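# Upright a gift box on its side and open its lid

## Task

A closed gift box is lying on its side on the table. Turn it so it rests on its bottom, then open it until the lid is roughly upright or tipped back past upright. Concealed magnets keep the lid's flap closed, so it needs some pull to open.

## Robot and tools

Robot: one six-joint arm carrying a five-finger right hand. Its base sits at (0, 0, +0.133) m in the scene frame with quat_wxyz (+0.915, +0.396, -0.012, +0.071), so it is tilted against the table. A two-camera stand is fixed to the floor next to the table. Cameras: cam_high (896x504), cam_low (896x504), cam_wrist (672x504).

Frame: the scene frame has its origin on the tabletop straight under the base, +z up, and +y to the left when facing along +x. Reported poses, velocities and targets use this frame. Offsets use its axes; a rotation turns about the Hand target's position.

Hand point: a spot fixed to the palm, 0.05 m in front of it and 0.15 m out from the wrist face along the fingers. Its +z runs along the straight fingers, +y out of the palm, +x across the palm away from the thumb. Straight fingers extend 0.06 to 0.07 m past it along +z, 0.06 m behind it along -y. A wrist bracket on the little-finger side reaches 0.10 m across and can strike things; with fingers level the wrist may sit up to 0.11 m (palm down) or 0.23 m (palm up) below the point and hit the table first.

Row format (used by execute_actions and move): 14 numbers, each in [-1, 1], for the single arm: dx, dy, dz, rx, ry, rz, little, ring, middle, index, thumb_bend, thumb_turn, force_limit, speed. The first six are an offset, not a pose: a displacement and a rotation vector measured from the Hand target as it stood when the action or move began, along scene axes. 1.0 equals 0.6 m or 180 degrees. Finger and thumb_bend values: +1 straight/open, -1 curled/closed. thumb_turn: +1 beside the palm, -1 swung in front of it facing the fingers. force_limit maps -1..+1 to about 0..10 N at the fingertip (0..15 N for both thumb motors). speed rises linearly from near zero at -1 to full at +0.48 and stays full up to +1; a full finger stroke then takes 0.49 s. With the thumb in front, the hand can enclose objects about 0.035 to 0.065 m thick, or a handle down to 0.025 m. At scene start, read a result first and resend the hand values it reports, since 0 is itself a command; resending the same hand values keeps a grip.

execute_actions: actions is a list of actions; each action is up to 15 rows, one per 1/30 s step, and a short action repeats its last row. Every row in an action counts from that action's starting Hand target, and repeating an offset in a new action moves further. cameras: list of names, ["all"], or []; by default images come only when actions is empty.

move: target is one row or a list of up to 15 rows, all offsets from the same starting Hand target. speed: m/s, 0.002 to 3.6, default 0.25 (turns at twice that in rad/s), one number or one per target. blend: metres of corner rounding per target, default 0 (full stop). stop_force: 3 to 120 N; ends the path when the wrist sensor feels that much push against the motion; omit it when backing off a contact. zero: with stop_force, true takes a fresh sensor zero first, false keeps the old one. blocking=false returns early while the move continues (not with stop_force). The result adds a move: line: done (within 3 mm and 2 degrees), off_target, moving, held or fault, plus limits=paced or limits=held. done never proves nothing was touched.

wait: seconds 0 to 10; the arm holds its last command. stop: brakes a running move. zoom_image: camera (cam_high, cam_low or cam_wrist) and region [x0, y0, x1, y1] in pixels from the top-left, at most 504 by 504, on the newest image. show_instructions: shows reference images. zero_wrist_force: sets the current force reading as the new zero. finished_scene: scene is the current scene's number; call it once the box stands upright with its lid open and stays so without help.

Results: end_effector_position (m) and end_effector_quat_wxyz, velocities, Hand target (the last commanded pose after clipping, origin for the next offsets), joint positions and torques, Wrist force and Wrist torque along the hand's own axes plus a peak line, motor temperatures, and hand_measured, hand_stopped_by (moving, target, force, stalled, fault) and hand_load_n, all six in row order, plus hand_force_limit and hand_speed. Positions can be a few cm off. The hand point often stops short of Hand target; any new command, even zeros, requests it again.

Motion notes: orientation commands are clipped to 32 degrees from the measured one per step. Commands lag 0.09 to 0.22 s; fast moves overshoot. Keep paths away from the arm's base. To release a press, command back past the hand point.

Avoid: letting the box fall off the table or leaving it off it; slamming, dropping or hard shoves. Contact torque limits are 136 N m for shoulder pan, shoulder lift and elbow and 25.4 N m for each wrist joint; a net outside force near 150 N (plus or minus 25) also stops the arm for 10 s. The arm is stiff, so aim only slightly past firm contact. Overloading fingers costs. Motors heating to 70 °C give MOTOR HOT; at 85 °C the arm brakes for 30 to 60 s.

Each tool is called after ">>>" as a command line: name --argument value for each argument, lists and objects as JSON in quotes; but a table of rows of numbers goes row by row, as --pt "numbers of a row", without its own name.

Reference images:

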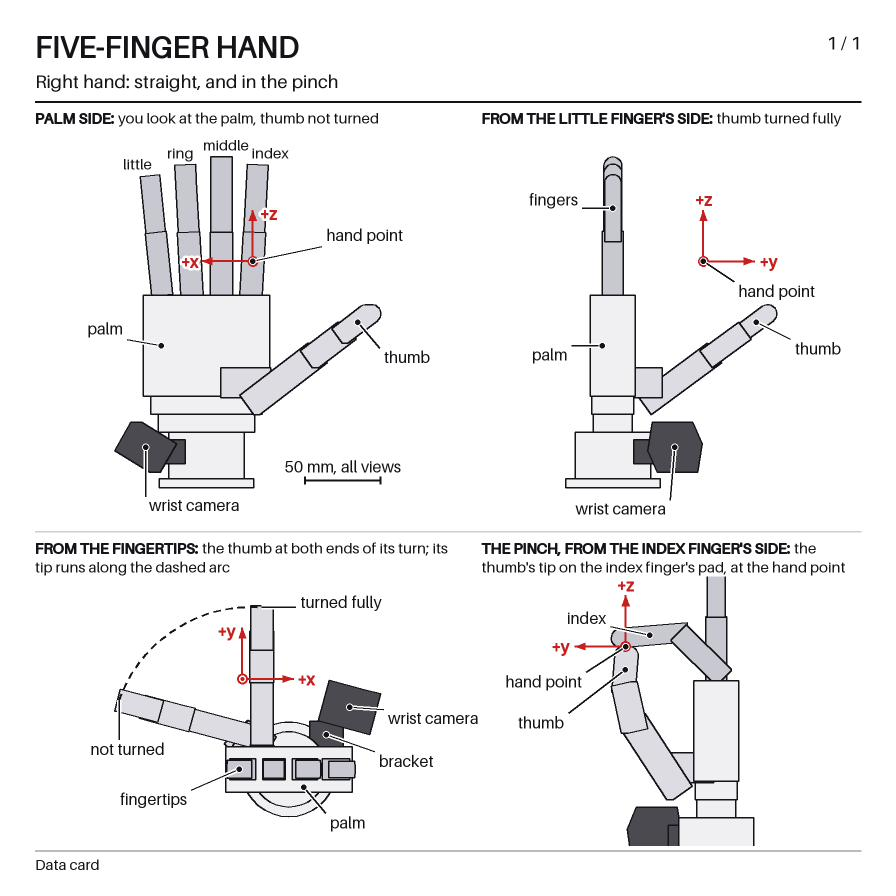

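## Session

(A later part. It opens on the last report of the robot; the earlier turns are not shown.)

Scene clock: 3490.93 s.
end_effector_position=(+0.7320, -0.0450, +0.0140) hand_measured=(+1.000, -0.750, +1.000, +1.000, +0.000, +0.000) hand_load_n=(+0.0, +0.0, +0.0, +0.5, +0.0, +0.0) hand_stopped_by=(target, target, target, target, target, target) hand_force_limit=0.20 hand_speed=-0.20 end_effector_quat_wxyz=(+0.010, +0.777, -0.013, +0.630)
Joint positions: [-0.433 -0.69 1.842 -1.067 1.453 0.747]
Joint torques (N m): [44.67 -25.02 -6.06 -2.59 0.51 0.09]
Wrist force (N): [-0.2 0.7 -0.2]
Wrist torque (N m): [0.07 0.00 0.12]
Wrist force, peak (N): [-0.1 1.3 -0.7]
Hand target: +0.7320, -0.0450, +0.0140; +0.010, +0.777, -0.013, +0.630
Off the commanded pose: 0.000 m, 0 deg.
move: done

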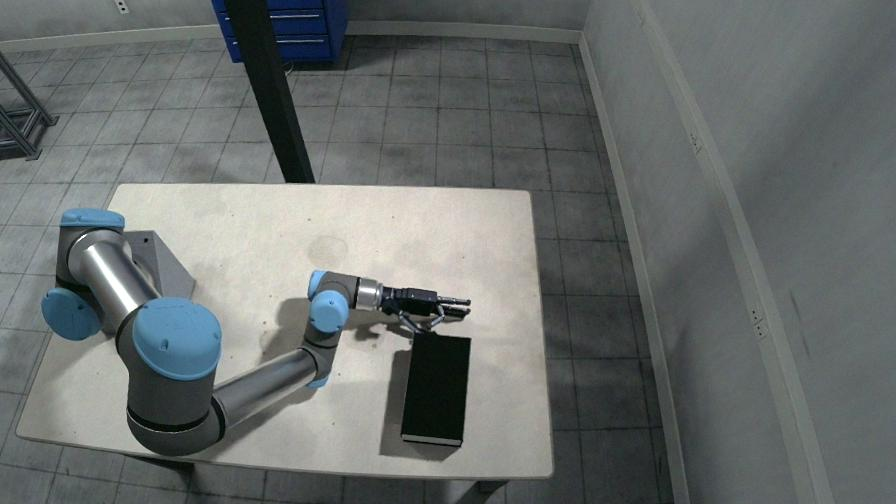

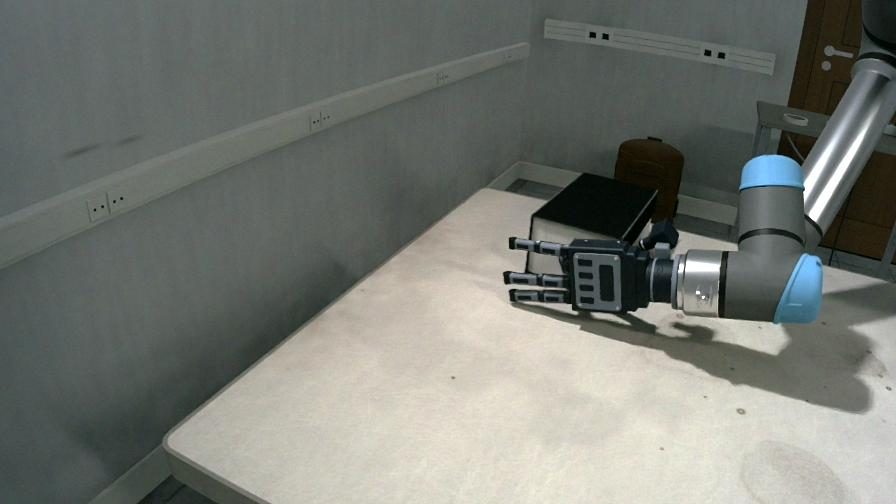

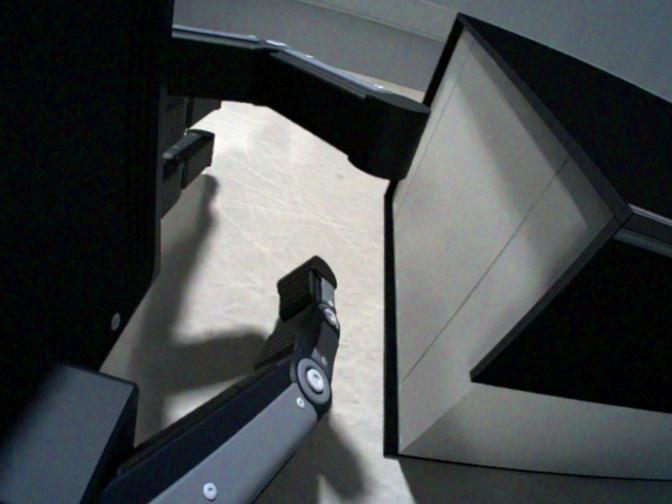

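>>> move --target '[-0.0333, 0, 0, 0, 0, 0, 1, -0.75, 1, 1, 0.0, 0.0, 0.2, -0.2]' --speed 0.05

>>> move --target '[0, -0.0667, 0, 0, 0, 0, 1, -0.75, 1, 1, 0.0, 0.0, 0.2, -0.2]' --speed 0.01 --stop_force 3 --cameras '["all"]'

Scene clock: 3515.70 s.
end_effector_position=(+0.7120, -0.0452, +0.0141) hand_measured=(+1.000, -0.750, +1.000, +1.000, +0.000, +0.000) hand_load_n=(+0.0, +0.0, +0.0, +0.0, +0.0, +0.0) hand_stopped_by=(target, target, target, target, target, target) hand_force_limit=0.20 hand_speed=-0.20 end_effector_quat_wxyz=(+0.011, +0.777, -0.014, +0.630) end_effector_velocity=(+0.001, +0.002, -0.001) end_effector_angular_velocity=(+0.001, +0.001, +0.004)
Joint positions: [-0.446 -0.708 1.904 -1.111 1.441 0.746]
Joint velocities: [0.001 0.003 -0.004 0.005 -0.001 0]
Joint torques (N m): [43.74 -24.65 -4.67 2.29 0.06 -1.02]
Wrist force (N): [-0.1 1.0 -0.2]
Wrist torque (N m): [0.11 0.00 0.14]
Wrist force, peak (N): [-0.2 1.3 0.1]
Hand target: +0.7120, -0.0450, +0.0140; +0.010, +0.777, -0.013, +0.630
Off the commanded pose: 0.000 m, 0 deg.
move: done

Scene clock: 3520.77 s.
end_effector_position=(+0.7120, -0.0850, +0.0140) hand_measured=(+1.000, -0.750, +1.000, +1.000, +0.000, +0.000) hand_load_n=(+0.0, +0.0, +0.0, +0.0, +0.0, +0.5) hand_stopped_by=(target, target, target, target, target, target) hand_force_limit=0.20 hand_speed=-0.20 end_effector_quat_wxyz=(+0.010, +0.777, -0.013, +0.630)
Joint positions: [-0.503 -0.774 1.916 -1.056 1.384 0.741]
Joint torques (N m): [42.09 -24.49 2.09 -2.22 0.41 -0.5]
Wrist force (N): [-0.2 0.7 -0.3]
Wrist torque (N m): [0.12 -0.01 0.14]
Wrist force, peak (N): [-0.1 1.4 -0.2]
Hand target: +0.7120, -0.0850, +0.0140; +0.010, +0.777, -0.013, +0.630
Off the commanded pose: 0.000 m, 0 deg.
move: done

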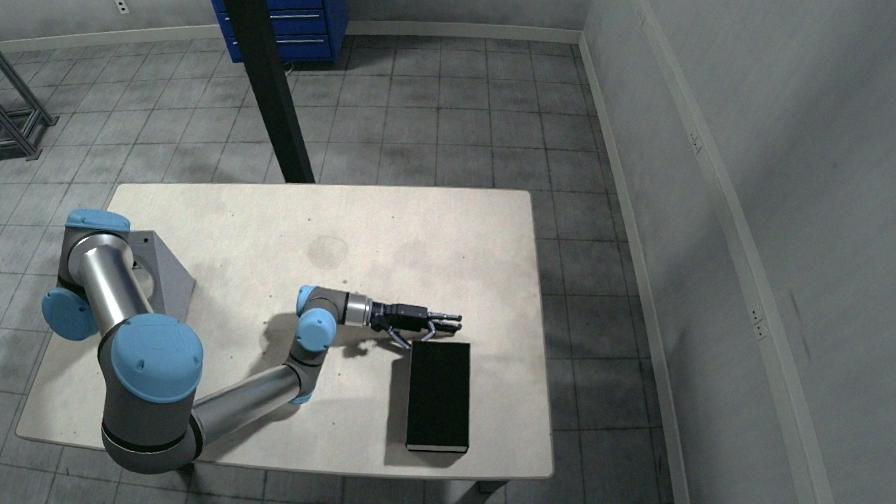

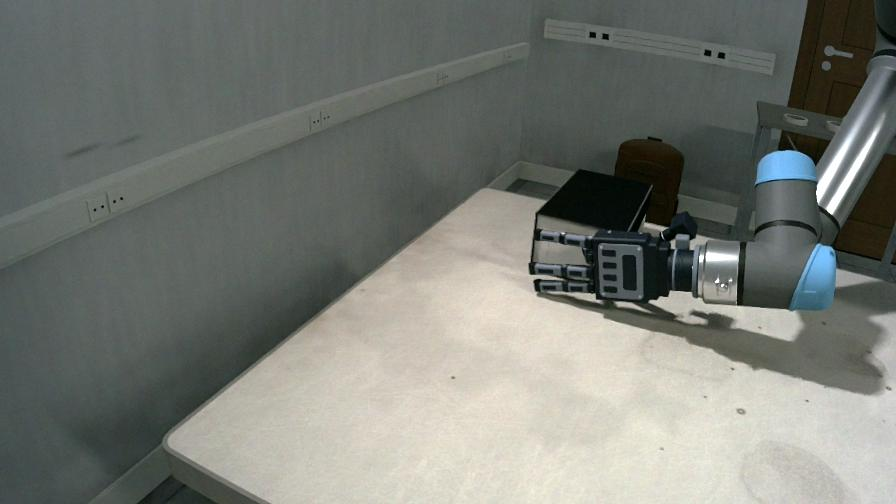

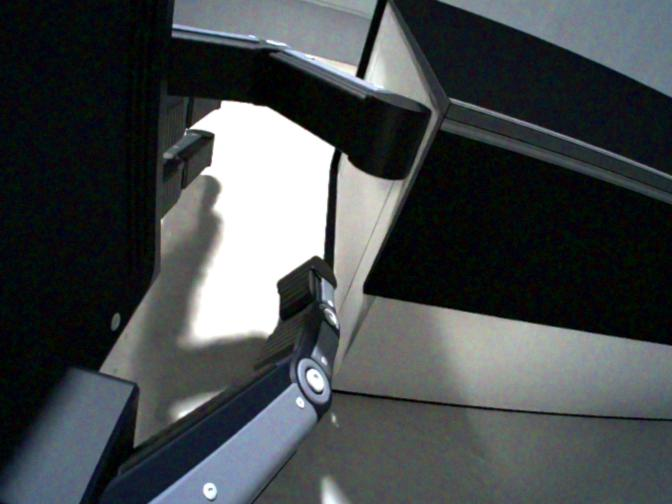

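>>> zoom_image --camera "cam_wrist" --region '[300, 20, 500, 320]'

Scaled by 1.680 from the camera's 672x504 image, which has a finer 960x720 frame.

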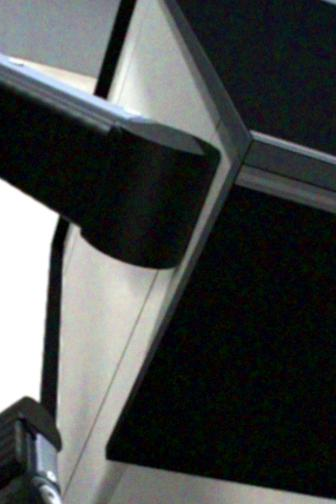

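>>> move --pt "0 0.025 0 0 0 0 1 -0.75 1 1 0.0 0.0 0.2 -0.2" --pt "0.0267 0.025 0 0 0 0 1 -0.75 1 1 0.0 0.0 0.2 -0.2" --speed 0.05 --cameras '["all"]'

>>> zoom_image --camera "cam_wrist" --region '[250, 0, 500, 330]'

Scene clock: 3541.57 s.
end_effector_position=(+0.7280, -0.0698, +0.0140) hand_measured=(+1.000, -0.750, +1.000, +1.000, +0.000, +0.000) hand_load_n=(+0.0, +0.0, +0.0, +0.0, +0.0, +0.0) hand_stopped_by=(target, target, target, target, target, target) hand_force_limit=0.20 hand_speed=-0.20 end_effector_quat_wxyz=(+0.010, +0.777, -0.013, +0.629) end_effector_velocity=(-0.001, +0.001, +0.001) end_effector_angular_velocity=(-0.001, -0.002, +0.000)
Joint positions: [-0.47 -0.734 1.863 -1.044 1.416 0.744]
Joint velocities: [0 -0.001 0.005 -0.005 -0.001 0]
Joint torques (N m): [30.48 -42.59 7.16 -2.32 -3.04 1.17]
Wrist force (N): [0.0 1.1 -0.3]
Wrist torque (N m): [0.14 -0.02 0.05]
Wrist force, peak (N): [0.0 1.4 -0.6]
Hand target: +0.7280, -0.0700, +0.0140; +0.010, +0.777, -0.013, +0.630
Off the commanded pose: 0.000 m, 0 deg.
move: done

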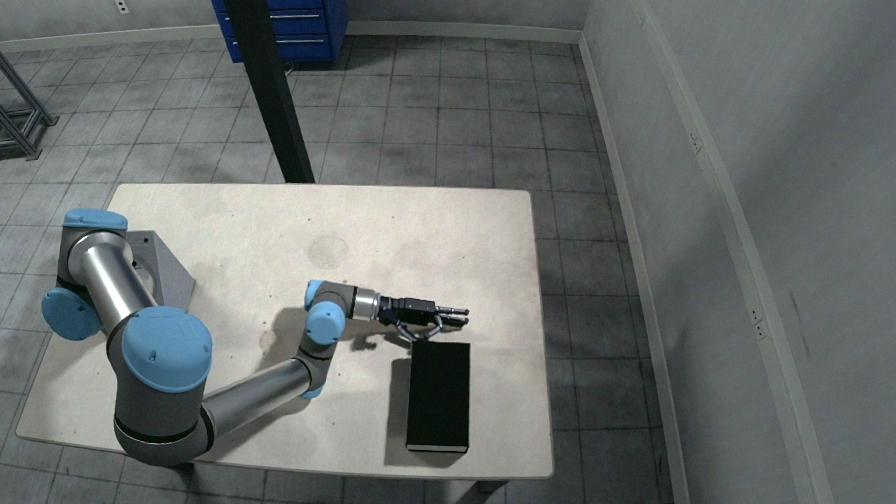

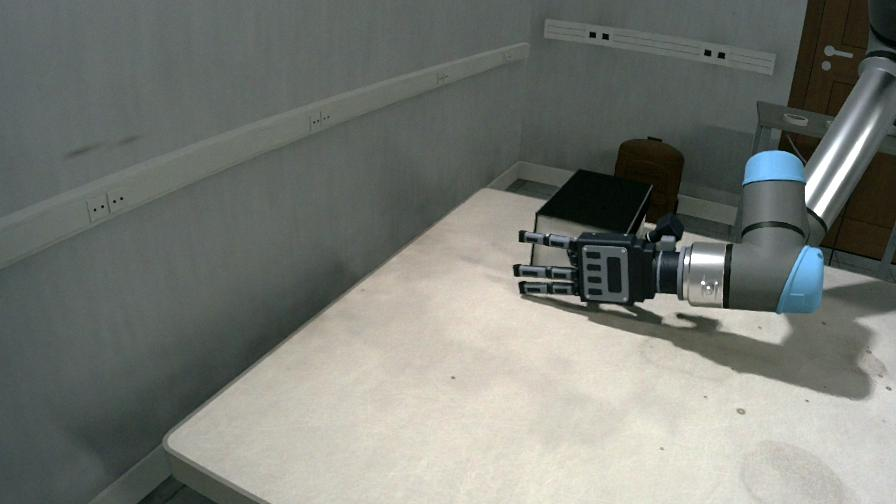

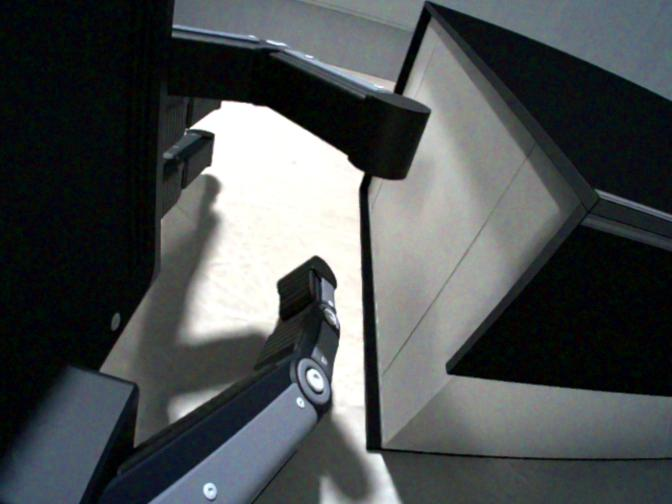

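Scaled by 1.527 from the camera's 672x504 image, which has a finer 960x720 frame.

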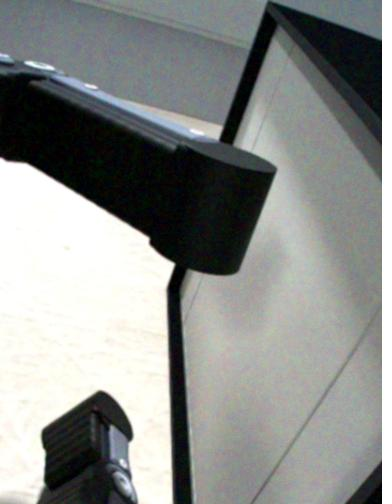

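>>> move --target '[0, -0.0267, 0, 0, 0, 0, 1, -0.75, 1, 1, 0.0, 0.0, 0.2, -0.2]' --speed 0.02 --stop_force 3 --cameras '["all"]'

>>> zoom_image --camera "cam_wrist" --region '[250, 0, 550, 330]'

Scene clock: 3555.73 s.
end_effector_position=(+0.7280, -0.0860, +0.0140) hand_measured=(+1.000, -0.750, +1.000, +1.000, +0.000, +0.000) hand_load_n=(-0.5, +0.0, +0.0, +0.0, +0.0, +0.5) hand_stopped_by=(target, target, target, target, target, target) hand_force_limit=0.20 hand_speed=-0.20 end_effector_quat_wxyz=(+0.010, +0.777, -0.013, +0.630)
Joint positions: [-0.493 -0.76 1.867 -1.022 1.394 0.742]
Joint torques (N m): [42.96 -25.41 -3.67 -2.61 0.46 0.1]
Wrist force (N): [-0.1 0.8 -0.2]
Wrist torque (N m): [0.12 -0.01 0.14]
Wrist force, peak (N): [0.0 1.3 -0.4]
Hand target: +0.7280, -0.0860, +0.0140; +0.010, +0.777, -0.013, +0.630
Off the commanded pose: 0.000 m, 0 deg.
move: done

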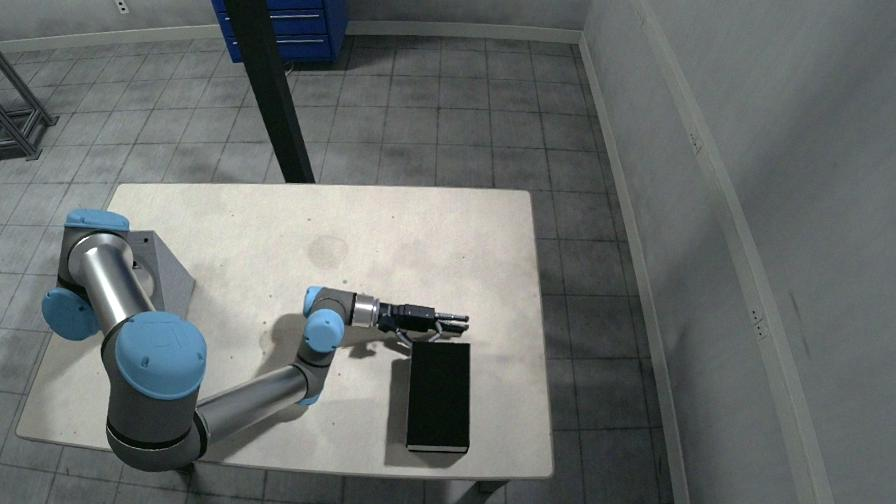

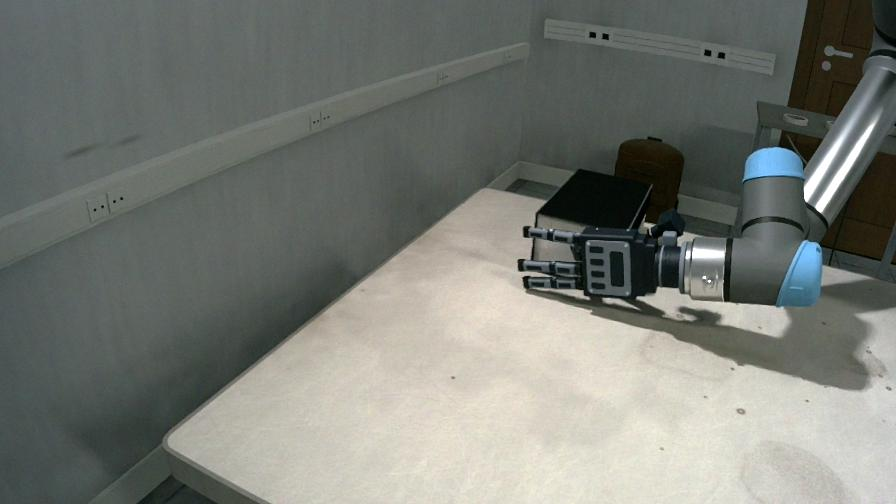

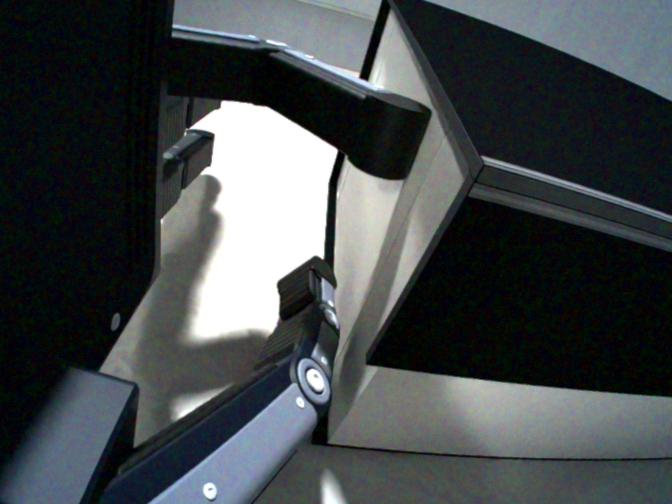

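Scaled by 1.527 from the camera's 672x504 image, which has a finer 960x720 frame.

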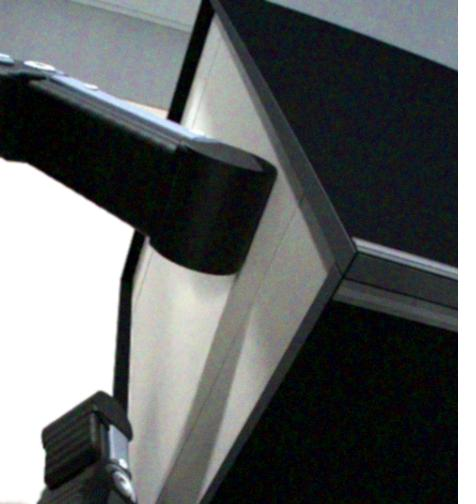

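>>> move --target '[0, 0, 0.005, 0, 0, 0, 1, -0.75, 1, 1, 0.0, 0.0, 0.2, -0.2]' --speed 0.01 --stop_force 3

>>> move --target '[0, 0, 0.0025, 0, 0, 0, 1, -0.75, 1, 1, 0.0, 0.0, 0.2, -0.2]' --speed 0.005 --stop_force 3 --cameras '["cam_wrist"]'

>>> zoom_image --camera "cam_wrist" --region '[250, 0, 550, 330]'

Scene clock: 3565.27 s.
end_effector_position=(+0.7280, -0.0860, +0.0171) hand_measured=(+1.000, -0.750, +1.000, +1.000, +0.000, +0.000) hand_load_n=(+0.0, +0.0, +0.0, +0.0, +0.0, +0.0) hand_stopped_by=(target, target, target, target, target, target) hand_force_limit=0.20 hand_speed=-0.20 end_effector_quat_wxyz=(+0.010, +0.777, -0.013, +0.630)
Joint positions: [-0.488 -0.764 1.868 -1.018 1.398 0.742]
Joint torques (N m): [30.91 -27.78 2.03 -0.32 -2.75 1.37]
Wrist force (N): [-0.2 0.6 -0.6]
Wrist torque (N m): [0.11 0.00 0.12]
Wrist force, peak (N): [-0.3 1.2 -0.2]
Hand target: +0.7280, -0.0860, +0.0170; +0.010, +0.777, -0.013, +0.630
Off the commanded pose: 0.000 m, 0 deg.
move: done

Scene clock: 3566.33 s.
end_effector_position=(+0.7280, -0.0860, +0.0186) hand_measured=(+1.000, -0.750, +1.000, +1.000, +0.000, +0.000) hand_load_n=(+0.0, +0.0, +0.0, +0.0, +0.0, +0.0) hand_stopped_by=(target, target, target, target, target, target) hand_force_limit=0.20 hand_speed=-0.20 end_effector_quat_wxyz=(+0.010, +0.777, -0.013, +0.630)
Joint positions: [-0.486 -0.767 1.869 -1.017 1.401 0.743]
Joint torques (N m): [36.51 -34.73 4.08 0.82 -1.13 1.32]
Wrist force (N): [-0.1 0.8 -0.1]
Wrist torque (N m): [0.11 -0.02 0.11]
Wrist force, peak (N): [0.1 1.0 -0.5]
Hand target: +0.7280, -0.0860, +0.0185; +0.010, +0.777, -0.013, +0.630
Off the commanded pose: 0.000 m, 0 deg.
move: done
Images, in order (width x height): cam_wrist 672x504.

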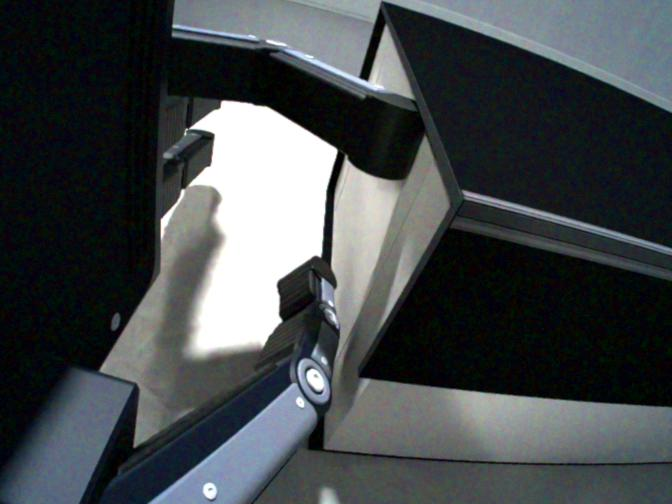

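Scaled by 1.527 from the camera's 672x504 image, which has a finer 960x720 frame.

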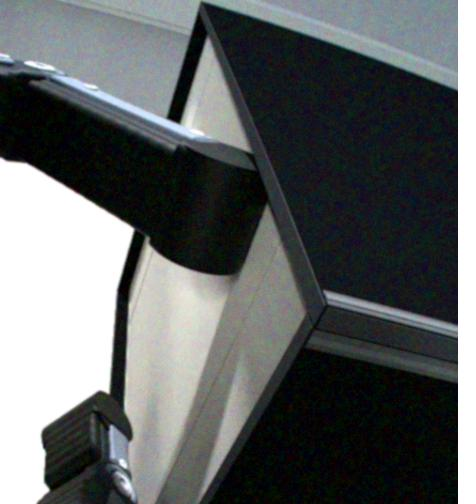

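>>> move --pt "0 0 0 0 0 0 1 -0.75 1 1 0.14 0.06 0.2 -0.5" --pt "0 0 0 0 0 0 1 -0.75 1 1 0.2 0.09 0.2 -0.5" --speed 0.01 --cameras '["cam_wrist"]'

>>> zoom_image --camera "cam_wrist" --region '[250, 200, 450, 460]'

Scene clock: 3574.57 s.
end_effector_position=(+0.7280, -0.0860, +0.0185) hand_measured=(+1.000, -0.750, +1.000, +1.000, +0.200, +0.090) hand_load_n=(+0.0, +0.0, +0.0, +0.0, -0.5, +0.0) hand_stopped_by=(target, target, target, target, target, target) hand_force_limit=0.20 hand_speed=-0.50 end_effector_quat_wxyz=(+0.010, +0.777, -0.013, +0.630)
Joint positions: [-0.486 -0.767 1.869 -1.017 1.4 0.743]
Joint torques (N m): [30.37 -25.29 -4.66 -1.75 -2.56 0.16]
Wrist force (N): [-0.2 0.5 -0.4]
Wrist torque (N m): [0.12 0.02 0.09]
Wrist force, peak (N): [-0.1 1.2 -0.6]
Hand target: +0.7280, -0.0860, +0.0185; +0.010, +0.777, -0.013, +0.630
Off the commanded pose: 0.000 m, 0 deg.
move: done
Images, in order (width x height): cam_wrist 672x504.

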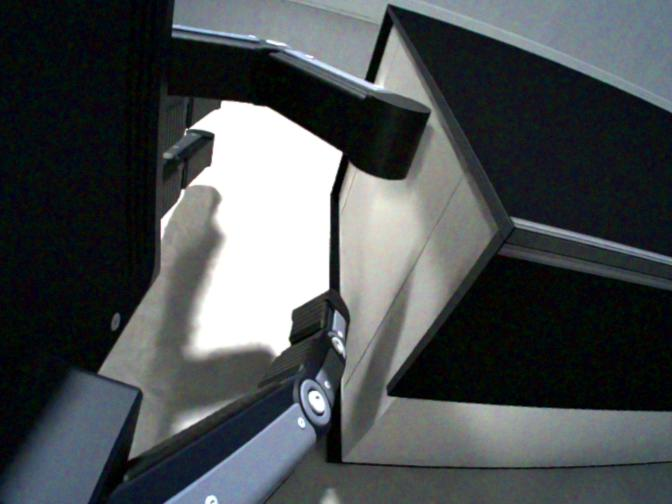

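Scaled by 1.938 from the camera's 672x504 image, which has a finer 960x720 frame.

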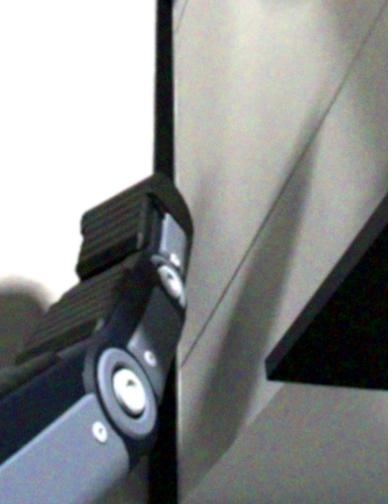

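>>> move --pt "0 0.0083 -0.004 0 0 0 1 -0.75 1 1 0.0 0.2 0.2 -0.2" --pt "0 -0.0083 -0.004 0 0 0 1 -0.75 1 1 0.0 0.2 0.2 -0.2" --speed 0.02 --cameras '["all"]'

>>> zoom_image --camera "cam_wrist" --region '[250, 0, 550, 330]'

Scene clock: 3584.40 s.
end_effector_position=(+0.7280, -0.0911, +0.0161) hand_measured=(+1.000, -0.750, +1.000, +1.000, +0.000, +0.200) hand_load_n=(+0.0, -0.5, +0.0, +0.0, +0.0, +0.0) hand_stopped_by=(target, target, target, target, target, target) hand_force_limit=0.20 hand_speed=-0.20 end_effector_quat_wxyz=(+0.010, +0.777, -0.013, +0.630)
Joint positions: [-0.497 -0.771 1.868 -1.012 1.39 0.742]
Joint torques (N m): [43.09 -25.54 4.48 -1.09 -0.33 -1]
Wrist force (N): [-0.2 0.4 -0.4]
Wrist torque (N m): [0.12 0.01 0.11]
Wrist force, peak (N): [0.1 1.3 -0.3]
Hand target: +0.7280, -0.0910, +0.0161; +0.010, +0.777, -0.013, +0.630
Off the commanded pose: 0.000 m, 0 deg.
move: done

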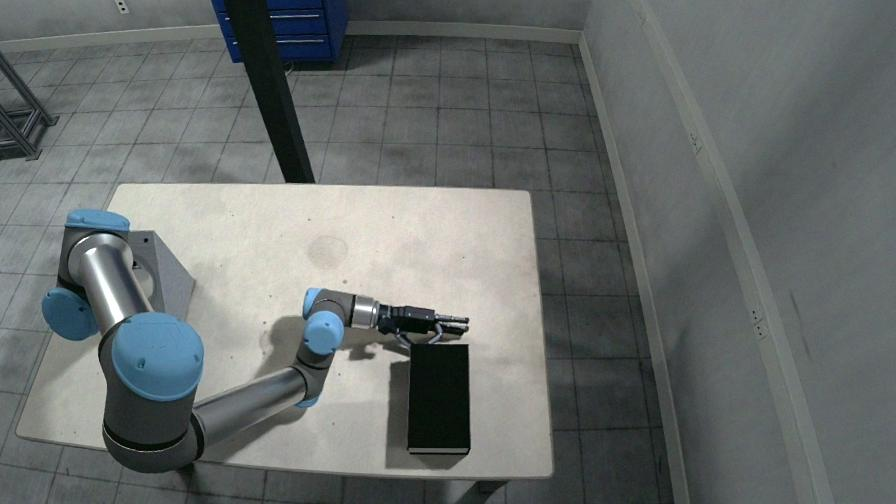

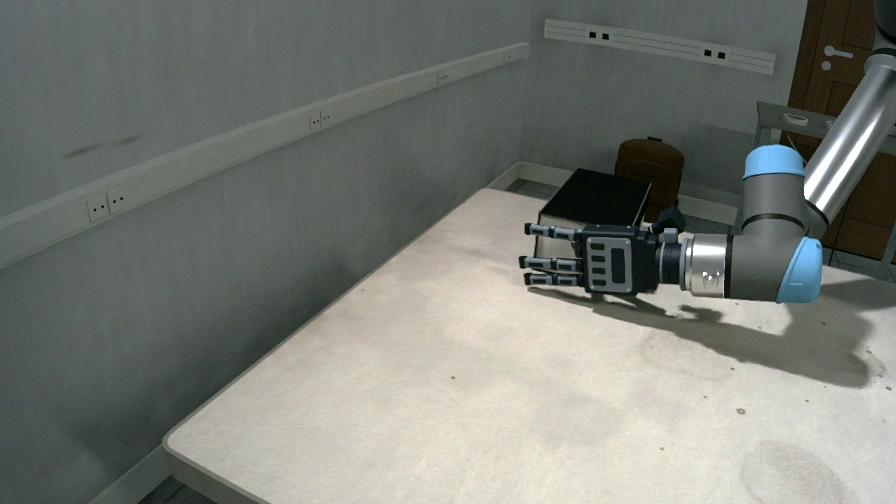

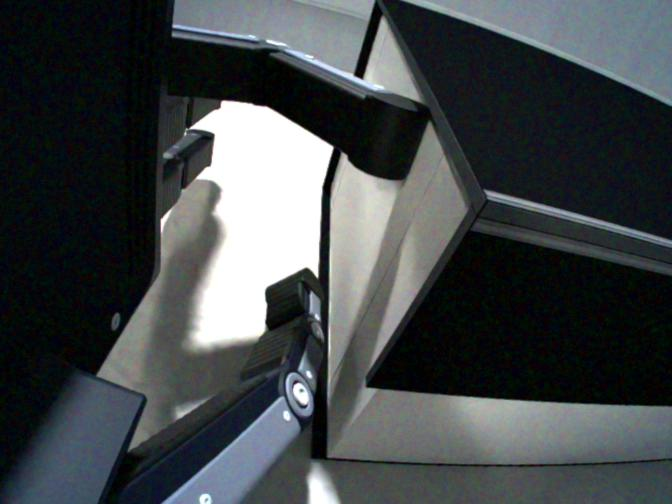

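Scaled by 1.527 from the camera's 672x504 image, which has a finer 960x720 frame.

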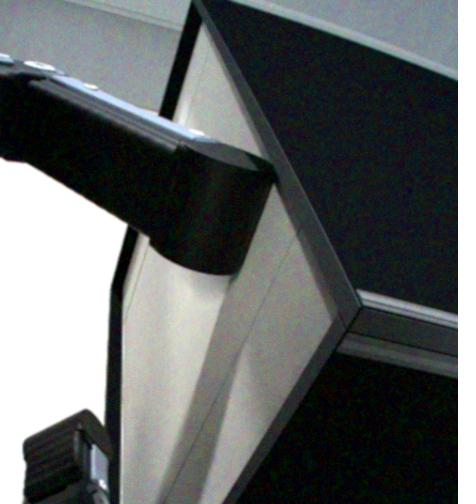

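>>> move --pt "0 0 0.004 0 0 0 1 -0.75 1 1 0.0 0.2 0.2 -0.5" --pt "0 0 0.004 0 0 0 1 -0.75 1 1 0.06 0.23 0.2 -0.5" --pt "0 0 0.004 0 0 0 1 -0.75 1 1 0.1 0.25 0.2 -0.5" --speed 0.01 --cameras '["cam_wrist"]'

>>> zoom_image --camera "cam_wrist" --region '[230, 60, 530, 390]'

Scene clock: 3592.97 s.
end_effector_position=(+0.7280, -0.0910, +0.0185) hand_measured=(+1.000, -0.750, +1.000, +1.000, +0.100, +0.250) hand_load_n=(+0.0, +0.0, +0.0, +0.0, +0.0, +0.0) hand_stopped_by=(target, target, target, target, target, target) hand_force_limit=0.20 hand_speed=-0.50 end_effector_quat_wxyz=(+0.010, +0.777, -0.013, +0.630)
Joint positions: [-0.493 -0.775 1.87 -1.01 1.394 0.742]
Joint torques (N m): [28.95 -25.32 -0.84 -1.81 -3.24 1.42]
Wrist force (N): [-0.2 0.8 -0.1]
Wrist torque (N m): [0.11 0.00 0.12]
Wrist force, peak (N): [-0.2 1.4 -0.3]
Hand target: +0.7280, -0.0910, +0.0185; +0.010, +0.777, -0.013, +0.630
Off the commanded pose: 0.000 m, 0 deg.
move: done
Images, in order (width x height): cam_wrist 672x504.

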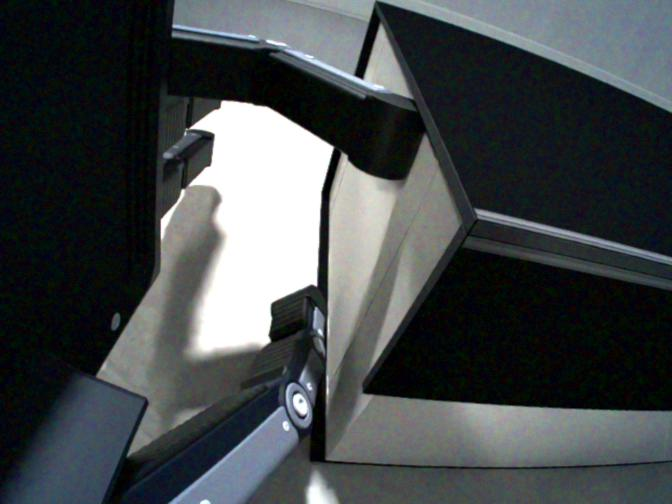

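Scaled by 1.527 from the camera's 672x504 image, which has a finer 960x720 frame.

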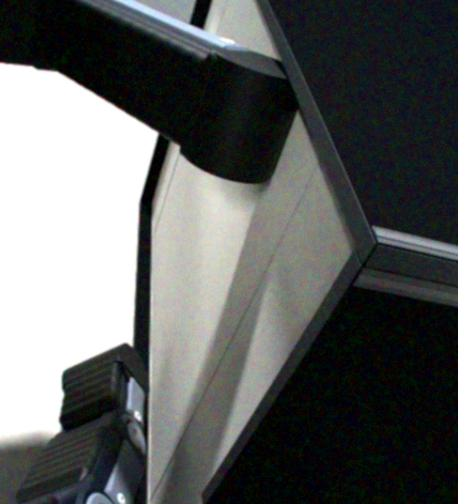

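>>> move --target '[0, 0, 0.0025, 0, 0, 0, 1, -0.75, 1, 1, 0.1, 0.25, 0.2, -0.5]' --speed 0.01

>>> move --target '[0, 0, 0.0017, 0, 0, 0, 1, -0.75, 1, 1, 0.1, 0.25, 0.2, -0.5]' --speed 0.01 --cameras '["cam_wrist"]'

>>> zoom_image --camera "cam_wrist" --region '[230, 60, 530, 390]'

Scene clock: 3598.83 s.
end_effector_position=(+0.7280, -0.0910, +0.0201) hand_measured=(+1.000, -0.750, +1.000, +1.000, +0.100, +0.250) hand_load_n=(+0.0, +0.5, +0.0, +0.0, +0.0, +0.0) hand_stopped_by=(target, target, target, target, target, target) hand_force_limit=0.20 hand_speed=-0.50 end_effector_quat_wxyz=(+0.010, +0.777, -0.013, +0.630)
Joint positions: [-0.491 -0.777 1.87 -1.008 1.396 0.742]
Joint torques (N m): [41.64 -39.18 5.05 1.72 -0.16 1.41]
Wrist force (N): [-1.1 1.1 -0.1]
Wrist torque (N m): [0.14 0.01 0.12]
Wrist force, peak (N): [-1.3 1.4 -0.1]
Hand target: +0.7280, -0.0910, +0.0200; +0.010, +0.777, -0.013, +0.630
Off the commanded pose: 0.000 m, 0 deg.
move: done

Scene clock: 3599.53 s.
end_effector_position=(+0.7280, -0.0910, +0.0211) hand_measured=(+1.000, -0.750, +1.000, +1.000, +0.100, +0.250) hand_load_n=(+0.5, +0.5, +0.0, +0.0, +0.0, +0.0) hand_stopped_by=(target, target, target, target, target, target) hand_force_limit=0.20 hand_speed=-0.50 end_effector_quat_wxyz=(+0.010, +0.777, -0.013, +0.630)
Joint positions: [-0.49 -0.779 1.871 -1.007 1.397 0.742]
Joint torques (N m): [41.8 -39.34 4.95 1.78 -0.13 1.35]
Wrist force (N): [-1.2 1.1 -0.1]
Wrist torque (N m): [0.13 0.02 0.10]
Wrist force, peak (N): [-1.4 1.3 0.0]
Hand target: +0.7280, -0.0910, +0.0211; +0.010, +0.777, -0.013, +0.630
Off the commanded pose: 0.000 m, 0 deg.
move: done
Images, in order (width x height): cam_wrist 672x504.

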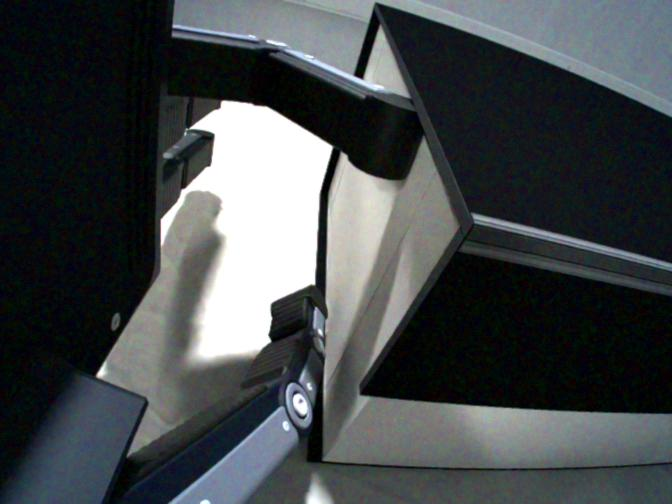

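Scaled by 1.527 from the camera's 672x504 image, which has a finer 960x720 frame.

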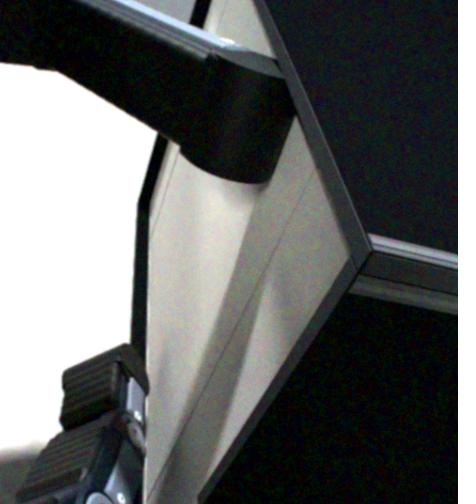

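>>> move --pt "0 0 0 0 0 0 1 -0.75 1 1 0.13 0.285 0.2 -0.5" --speed 0.01

>>> move --pt "0 0 0 0 0 0 1 -0.75 1 1 0.15 0.31 0.2 -0.5" --speed 0.01 --cameras '["cam_wrist"]'

>>> zoom_image --camera "cam_wrist" --region '[230, 230, 400, 470]'

Scene clock: 3610.53 s.
end_effector_position=(+0.7280, -0.0910, +0.0211) hand_measured=(+1.000, -0.750, +1.000, +1.000, +0.130, +0.286) hand_load_n=(+0.0, +0.5, +0.0, +0.0, +0.0, +0.0) hand_stopped_by=(target, target, target, target, target, target) hand_force_limit=0.20 hand_speed=-0.50 end_effector_quat_wxyz=(+0.010, +0.777, -0.013, +0.630)
Joint positions: [-0.49 -0.779 1.871 -1.007 1.397 0.742]
Joint torques (N m): [30.86 -26.32 -4.67 -1.83 -3.25 0.7]
Wrist force (N): [-1.1 1.2 0.1]
Wrist torque (N m): [0.15 0.01 0.11]
Wrist force, peak (N): [-1.4 1.6 0.1]
Hand target: +0.7280, -0.0910, +0.0211; +0.010, +0.777, -0.013, +0.630
Off the commanded pose: 0.000 m, 0 deg.
move: done

Scene clock: 3611.03 s.
end_effector_position=(+0.7280, -0.0910, +0.0211) hand_measured=(+1.000, -0.750, +1.000, +1.000, +0.150, +0.310) hand_load_n=(+0.0, +0.5, +0.0, +0.0, +0.0, +0.0) hand_stopped_by=(target, target, target, target, target, target) hand_force_limit=0.20 hand_speed=-0.50 end_effector_quat_wxyz=(+0.010, +0.777, -0.013, +0.630)
Joint positions: [-0.49 -0.779 1.871 -1.007 1.397 0.742]
Joint torques (N m): [30.67 -27.28 -4.54 -1.9 -3.29 0.63]
Wrist force (N): [-1.5 1.5 -0.2]
Wrist torque (N m): [0.21 0.07 0.09]
Wrist force, peak (N): [-1.5 1.5 -0.2]
Hand target: +0.7280, -0.0910, +0.0211; +0.010, +0.777, -0.013, +0.630
Off the commanded pose: 0.000 m, 0 deg.
move: done
Images, in order (width x height): cam_wrist 672x504.

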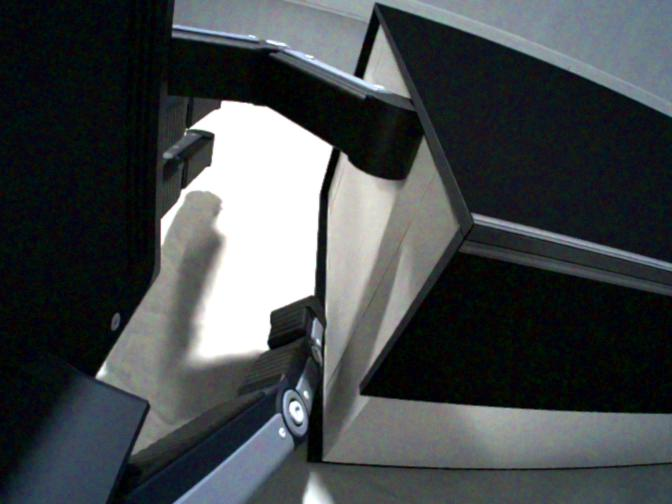

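Scaled by 2.100 from the camera's 672x504 image, which has a finer 960x720 frame.

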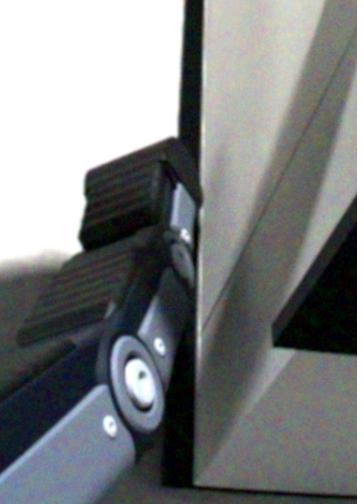

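>>> move --pt "0 0 0 0 0 0 1 -0.75 1 1 0.17 0.335 0.2 -0.5" --speed 0.01

>>> move --pt "0 0 0 0 0 0 1 -0.75 1 1 0.19 0.36 0.2 -0.5" --speed 0.01 --cameras '["all"]'

>>> zoom_image --camera "cam_wrist" --region '[230, 60, 530, 390]'

Scene clock: 3617.00 s.
end_effector_position=(+0.7280, -0.0910, +0.0211) hand_measured=(+1.000, -0.750, +1.000, +1.000, +0.170, +0.336) hand_load_n=(+0.0, +0.5, +0.0, +0.0, +0.0, +0.0) hand_stopped_by=(target, target, target, target, target, target) hand_force_limit=0.20 hand_speed=-0.50 end_effector_quat_wxyz=(+0.010, +0.777, -0.013, +0.630)
Joint positions: [-0.49 -0.779 1.871 -1.007 1.397 0.742]
Joint torques (N m): [31.25 -26.36 -5.04 -1.77 -3.27 -0.1]
Wrist force (N): [-1.2 1.0 -0.2]
Wrist torque (N m): [0.14 0.02 0.10]
Wrist force, peak (N): [-1.6 1.2 0.1]
Hand target: +0.7280, -0.0910, +0.0211; +0.010, +0.777, -0.013, +0.630
Off the commanded pose: 0.000 m, 0 deg.
move: done

Scene clock: 3617.50 s.
end_effector_position=(+0.7280, -0.0910, +0.0211) hand_measured=(+1.000, -0.750, +1.000, +1.000, +0.188, +0.360) hand_load_n=(+0.5, +0.5, +0.0, +0.0, -2.5, -2.0) hand_stopped_by=(target, target, target, target, target, target) hand_force_limit=0.20 hand_speed=-0.50 end_effector_quat_wxyz=(+0.010, +0.777, -0.013, +0.630)
Joint positions: [-0.49 -0.779 1.871 -1.007 1.397 0.742]
Joint torques (N m): [31.01 -26.33 -4.35 -1.82 -1.92 -0.2]
Wrist force (N): [1.9 1.5 0.8]
Wrist torque (N m): [0.13 0.00 0.12]
Wrist force, peak (N): [1.8 1.9 0.5]
Hand target: +0.7280, -0.0910, +0.0211; +0.010, +0.777, -0.013, +0.630
Off the commanded pose: 0.000 m, 0 deg.
move: done

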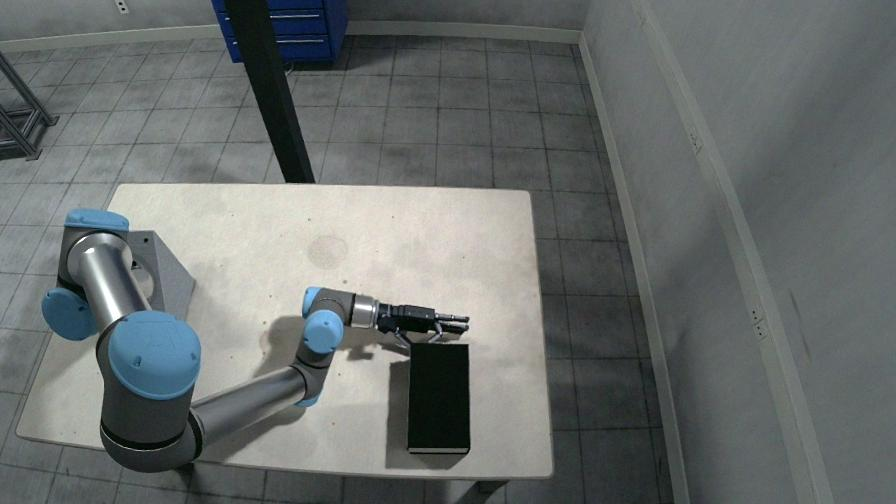

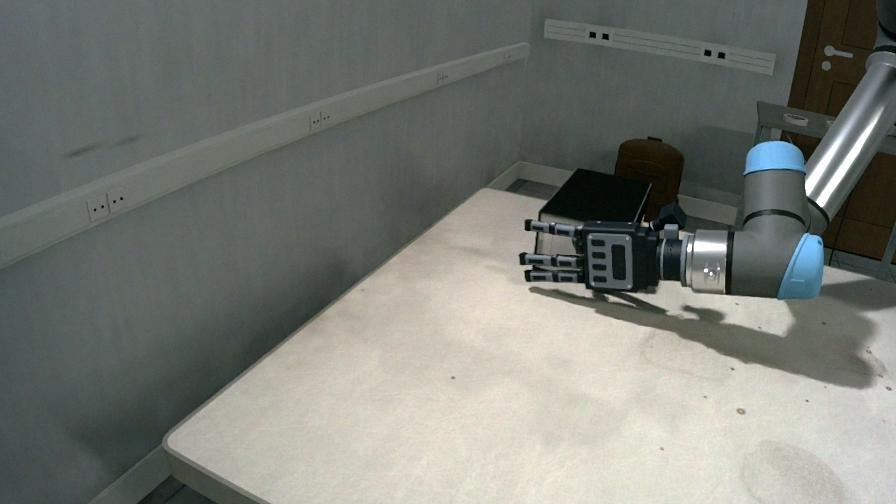

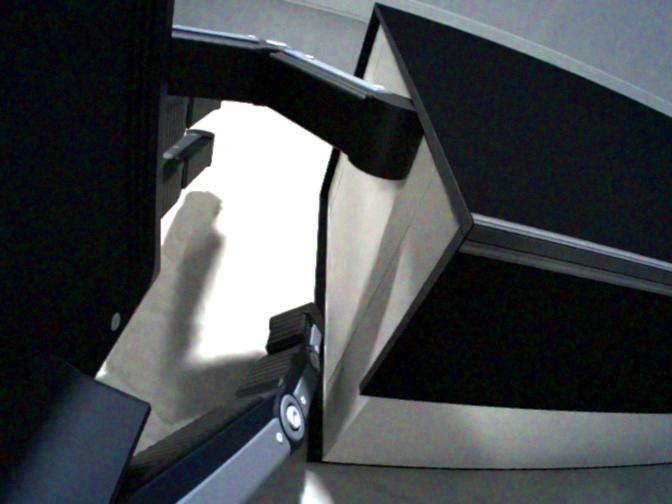

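Scaled by 1.527 from the camera's 672x504 image, which has a finer 960x720 frame.

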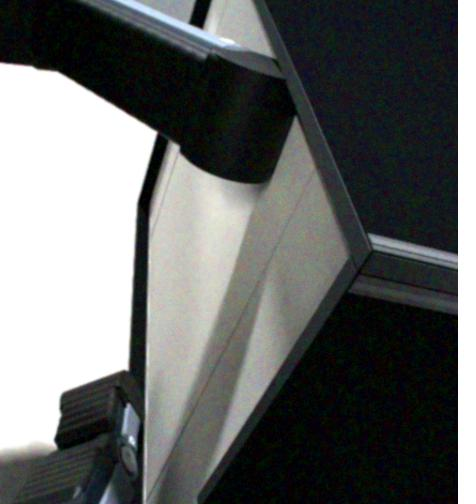

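>>> zoom_image --camera "cam_wrist" --region '[270, 280, 350, 370]'

Scaled by 5.600 from the camera's 672x504 image, which has a finer 960x720 frame.

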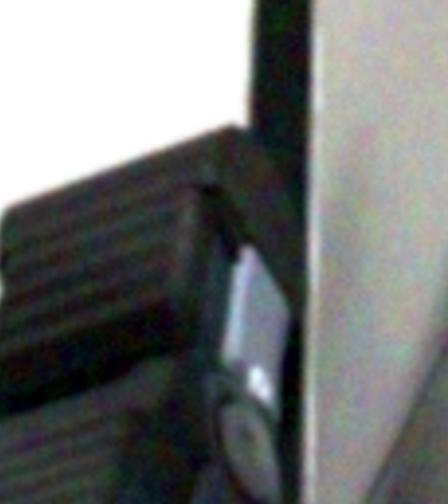

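>>> move --pt "0 0 0 0 0 0 1 -0.75 1 1 0.15 0.29 0.2 -0.5" --pt "0 0 0 0 0 0 1 -0.75 1 1 0.185 0.265 0.2 -0.5" --speed 0.01 --cameras '["cam_wrist"]'

>>> zoom_image --camera "cam_wrist" --region '[270, 260, 350, 350]'

Scene clock: 3636.10 s.
end_effector_position=(+0.7280, -0.0910, +0.0211) hand_measured=(+1.000, -0.750, +1.000, +1.000, +0.186, +0.266) hand_load_n=(+0.0, +0.5, +0.0, +0.0, -0.5, +0.5) hand_stopped_by=(target, target, target, target, target, target) hand_force_limit=0.20 hand_speed=-0.50 end_effector_quat_wxyz=(+0.010, +0.777, -0.013, +0.630)
Joint positions: [-0.49 -0.779 1.871 -1.007 1.397 0.742]
Joint torques (N m): [31.17 -26.3 -4.44 -1.66 -2.45 -0.19]
Wrist force (N): [-0.9 0.7 -0.1]
Wrist torque (N m): [0.13 -0.01 0.14]
Wrist force, peak (N): [2.0 2.0 0.6]
Hand target: +0.7280, -0.0910, +0.0211; +0.010, +0.777, -0.013, +0.630
Off the commanded pose: 0.000 m, 0 deg.
move: done
Images, in order (width x height): cam_wrist 672x504.

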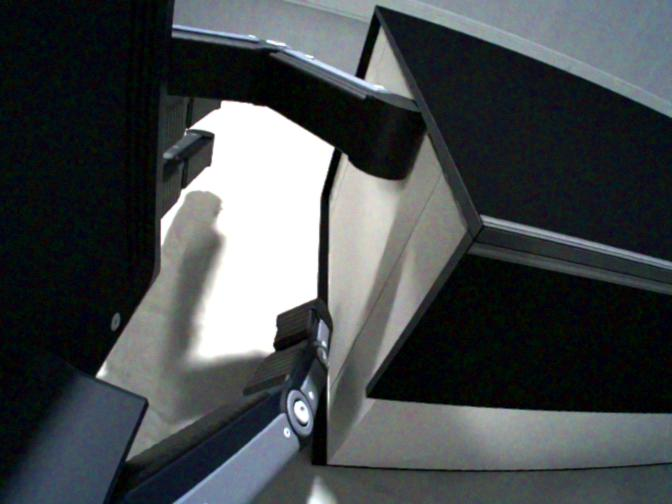

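Scaled by 5.600 from the camera's 672x504 image, which has a finer 960x720 frame.

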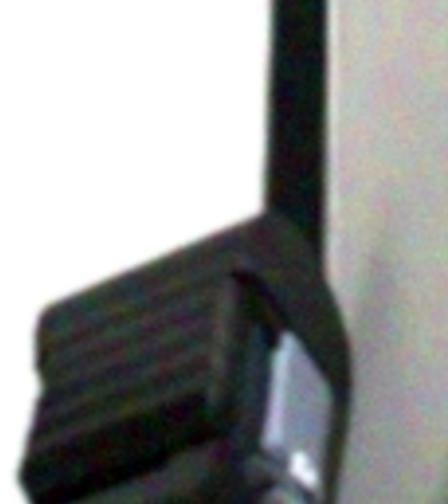

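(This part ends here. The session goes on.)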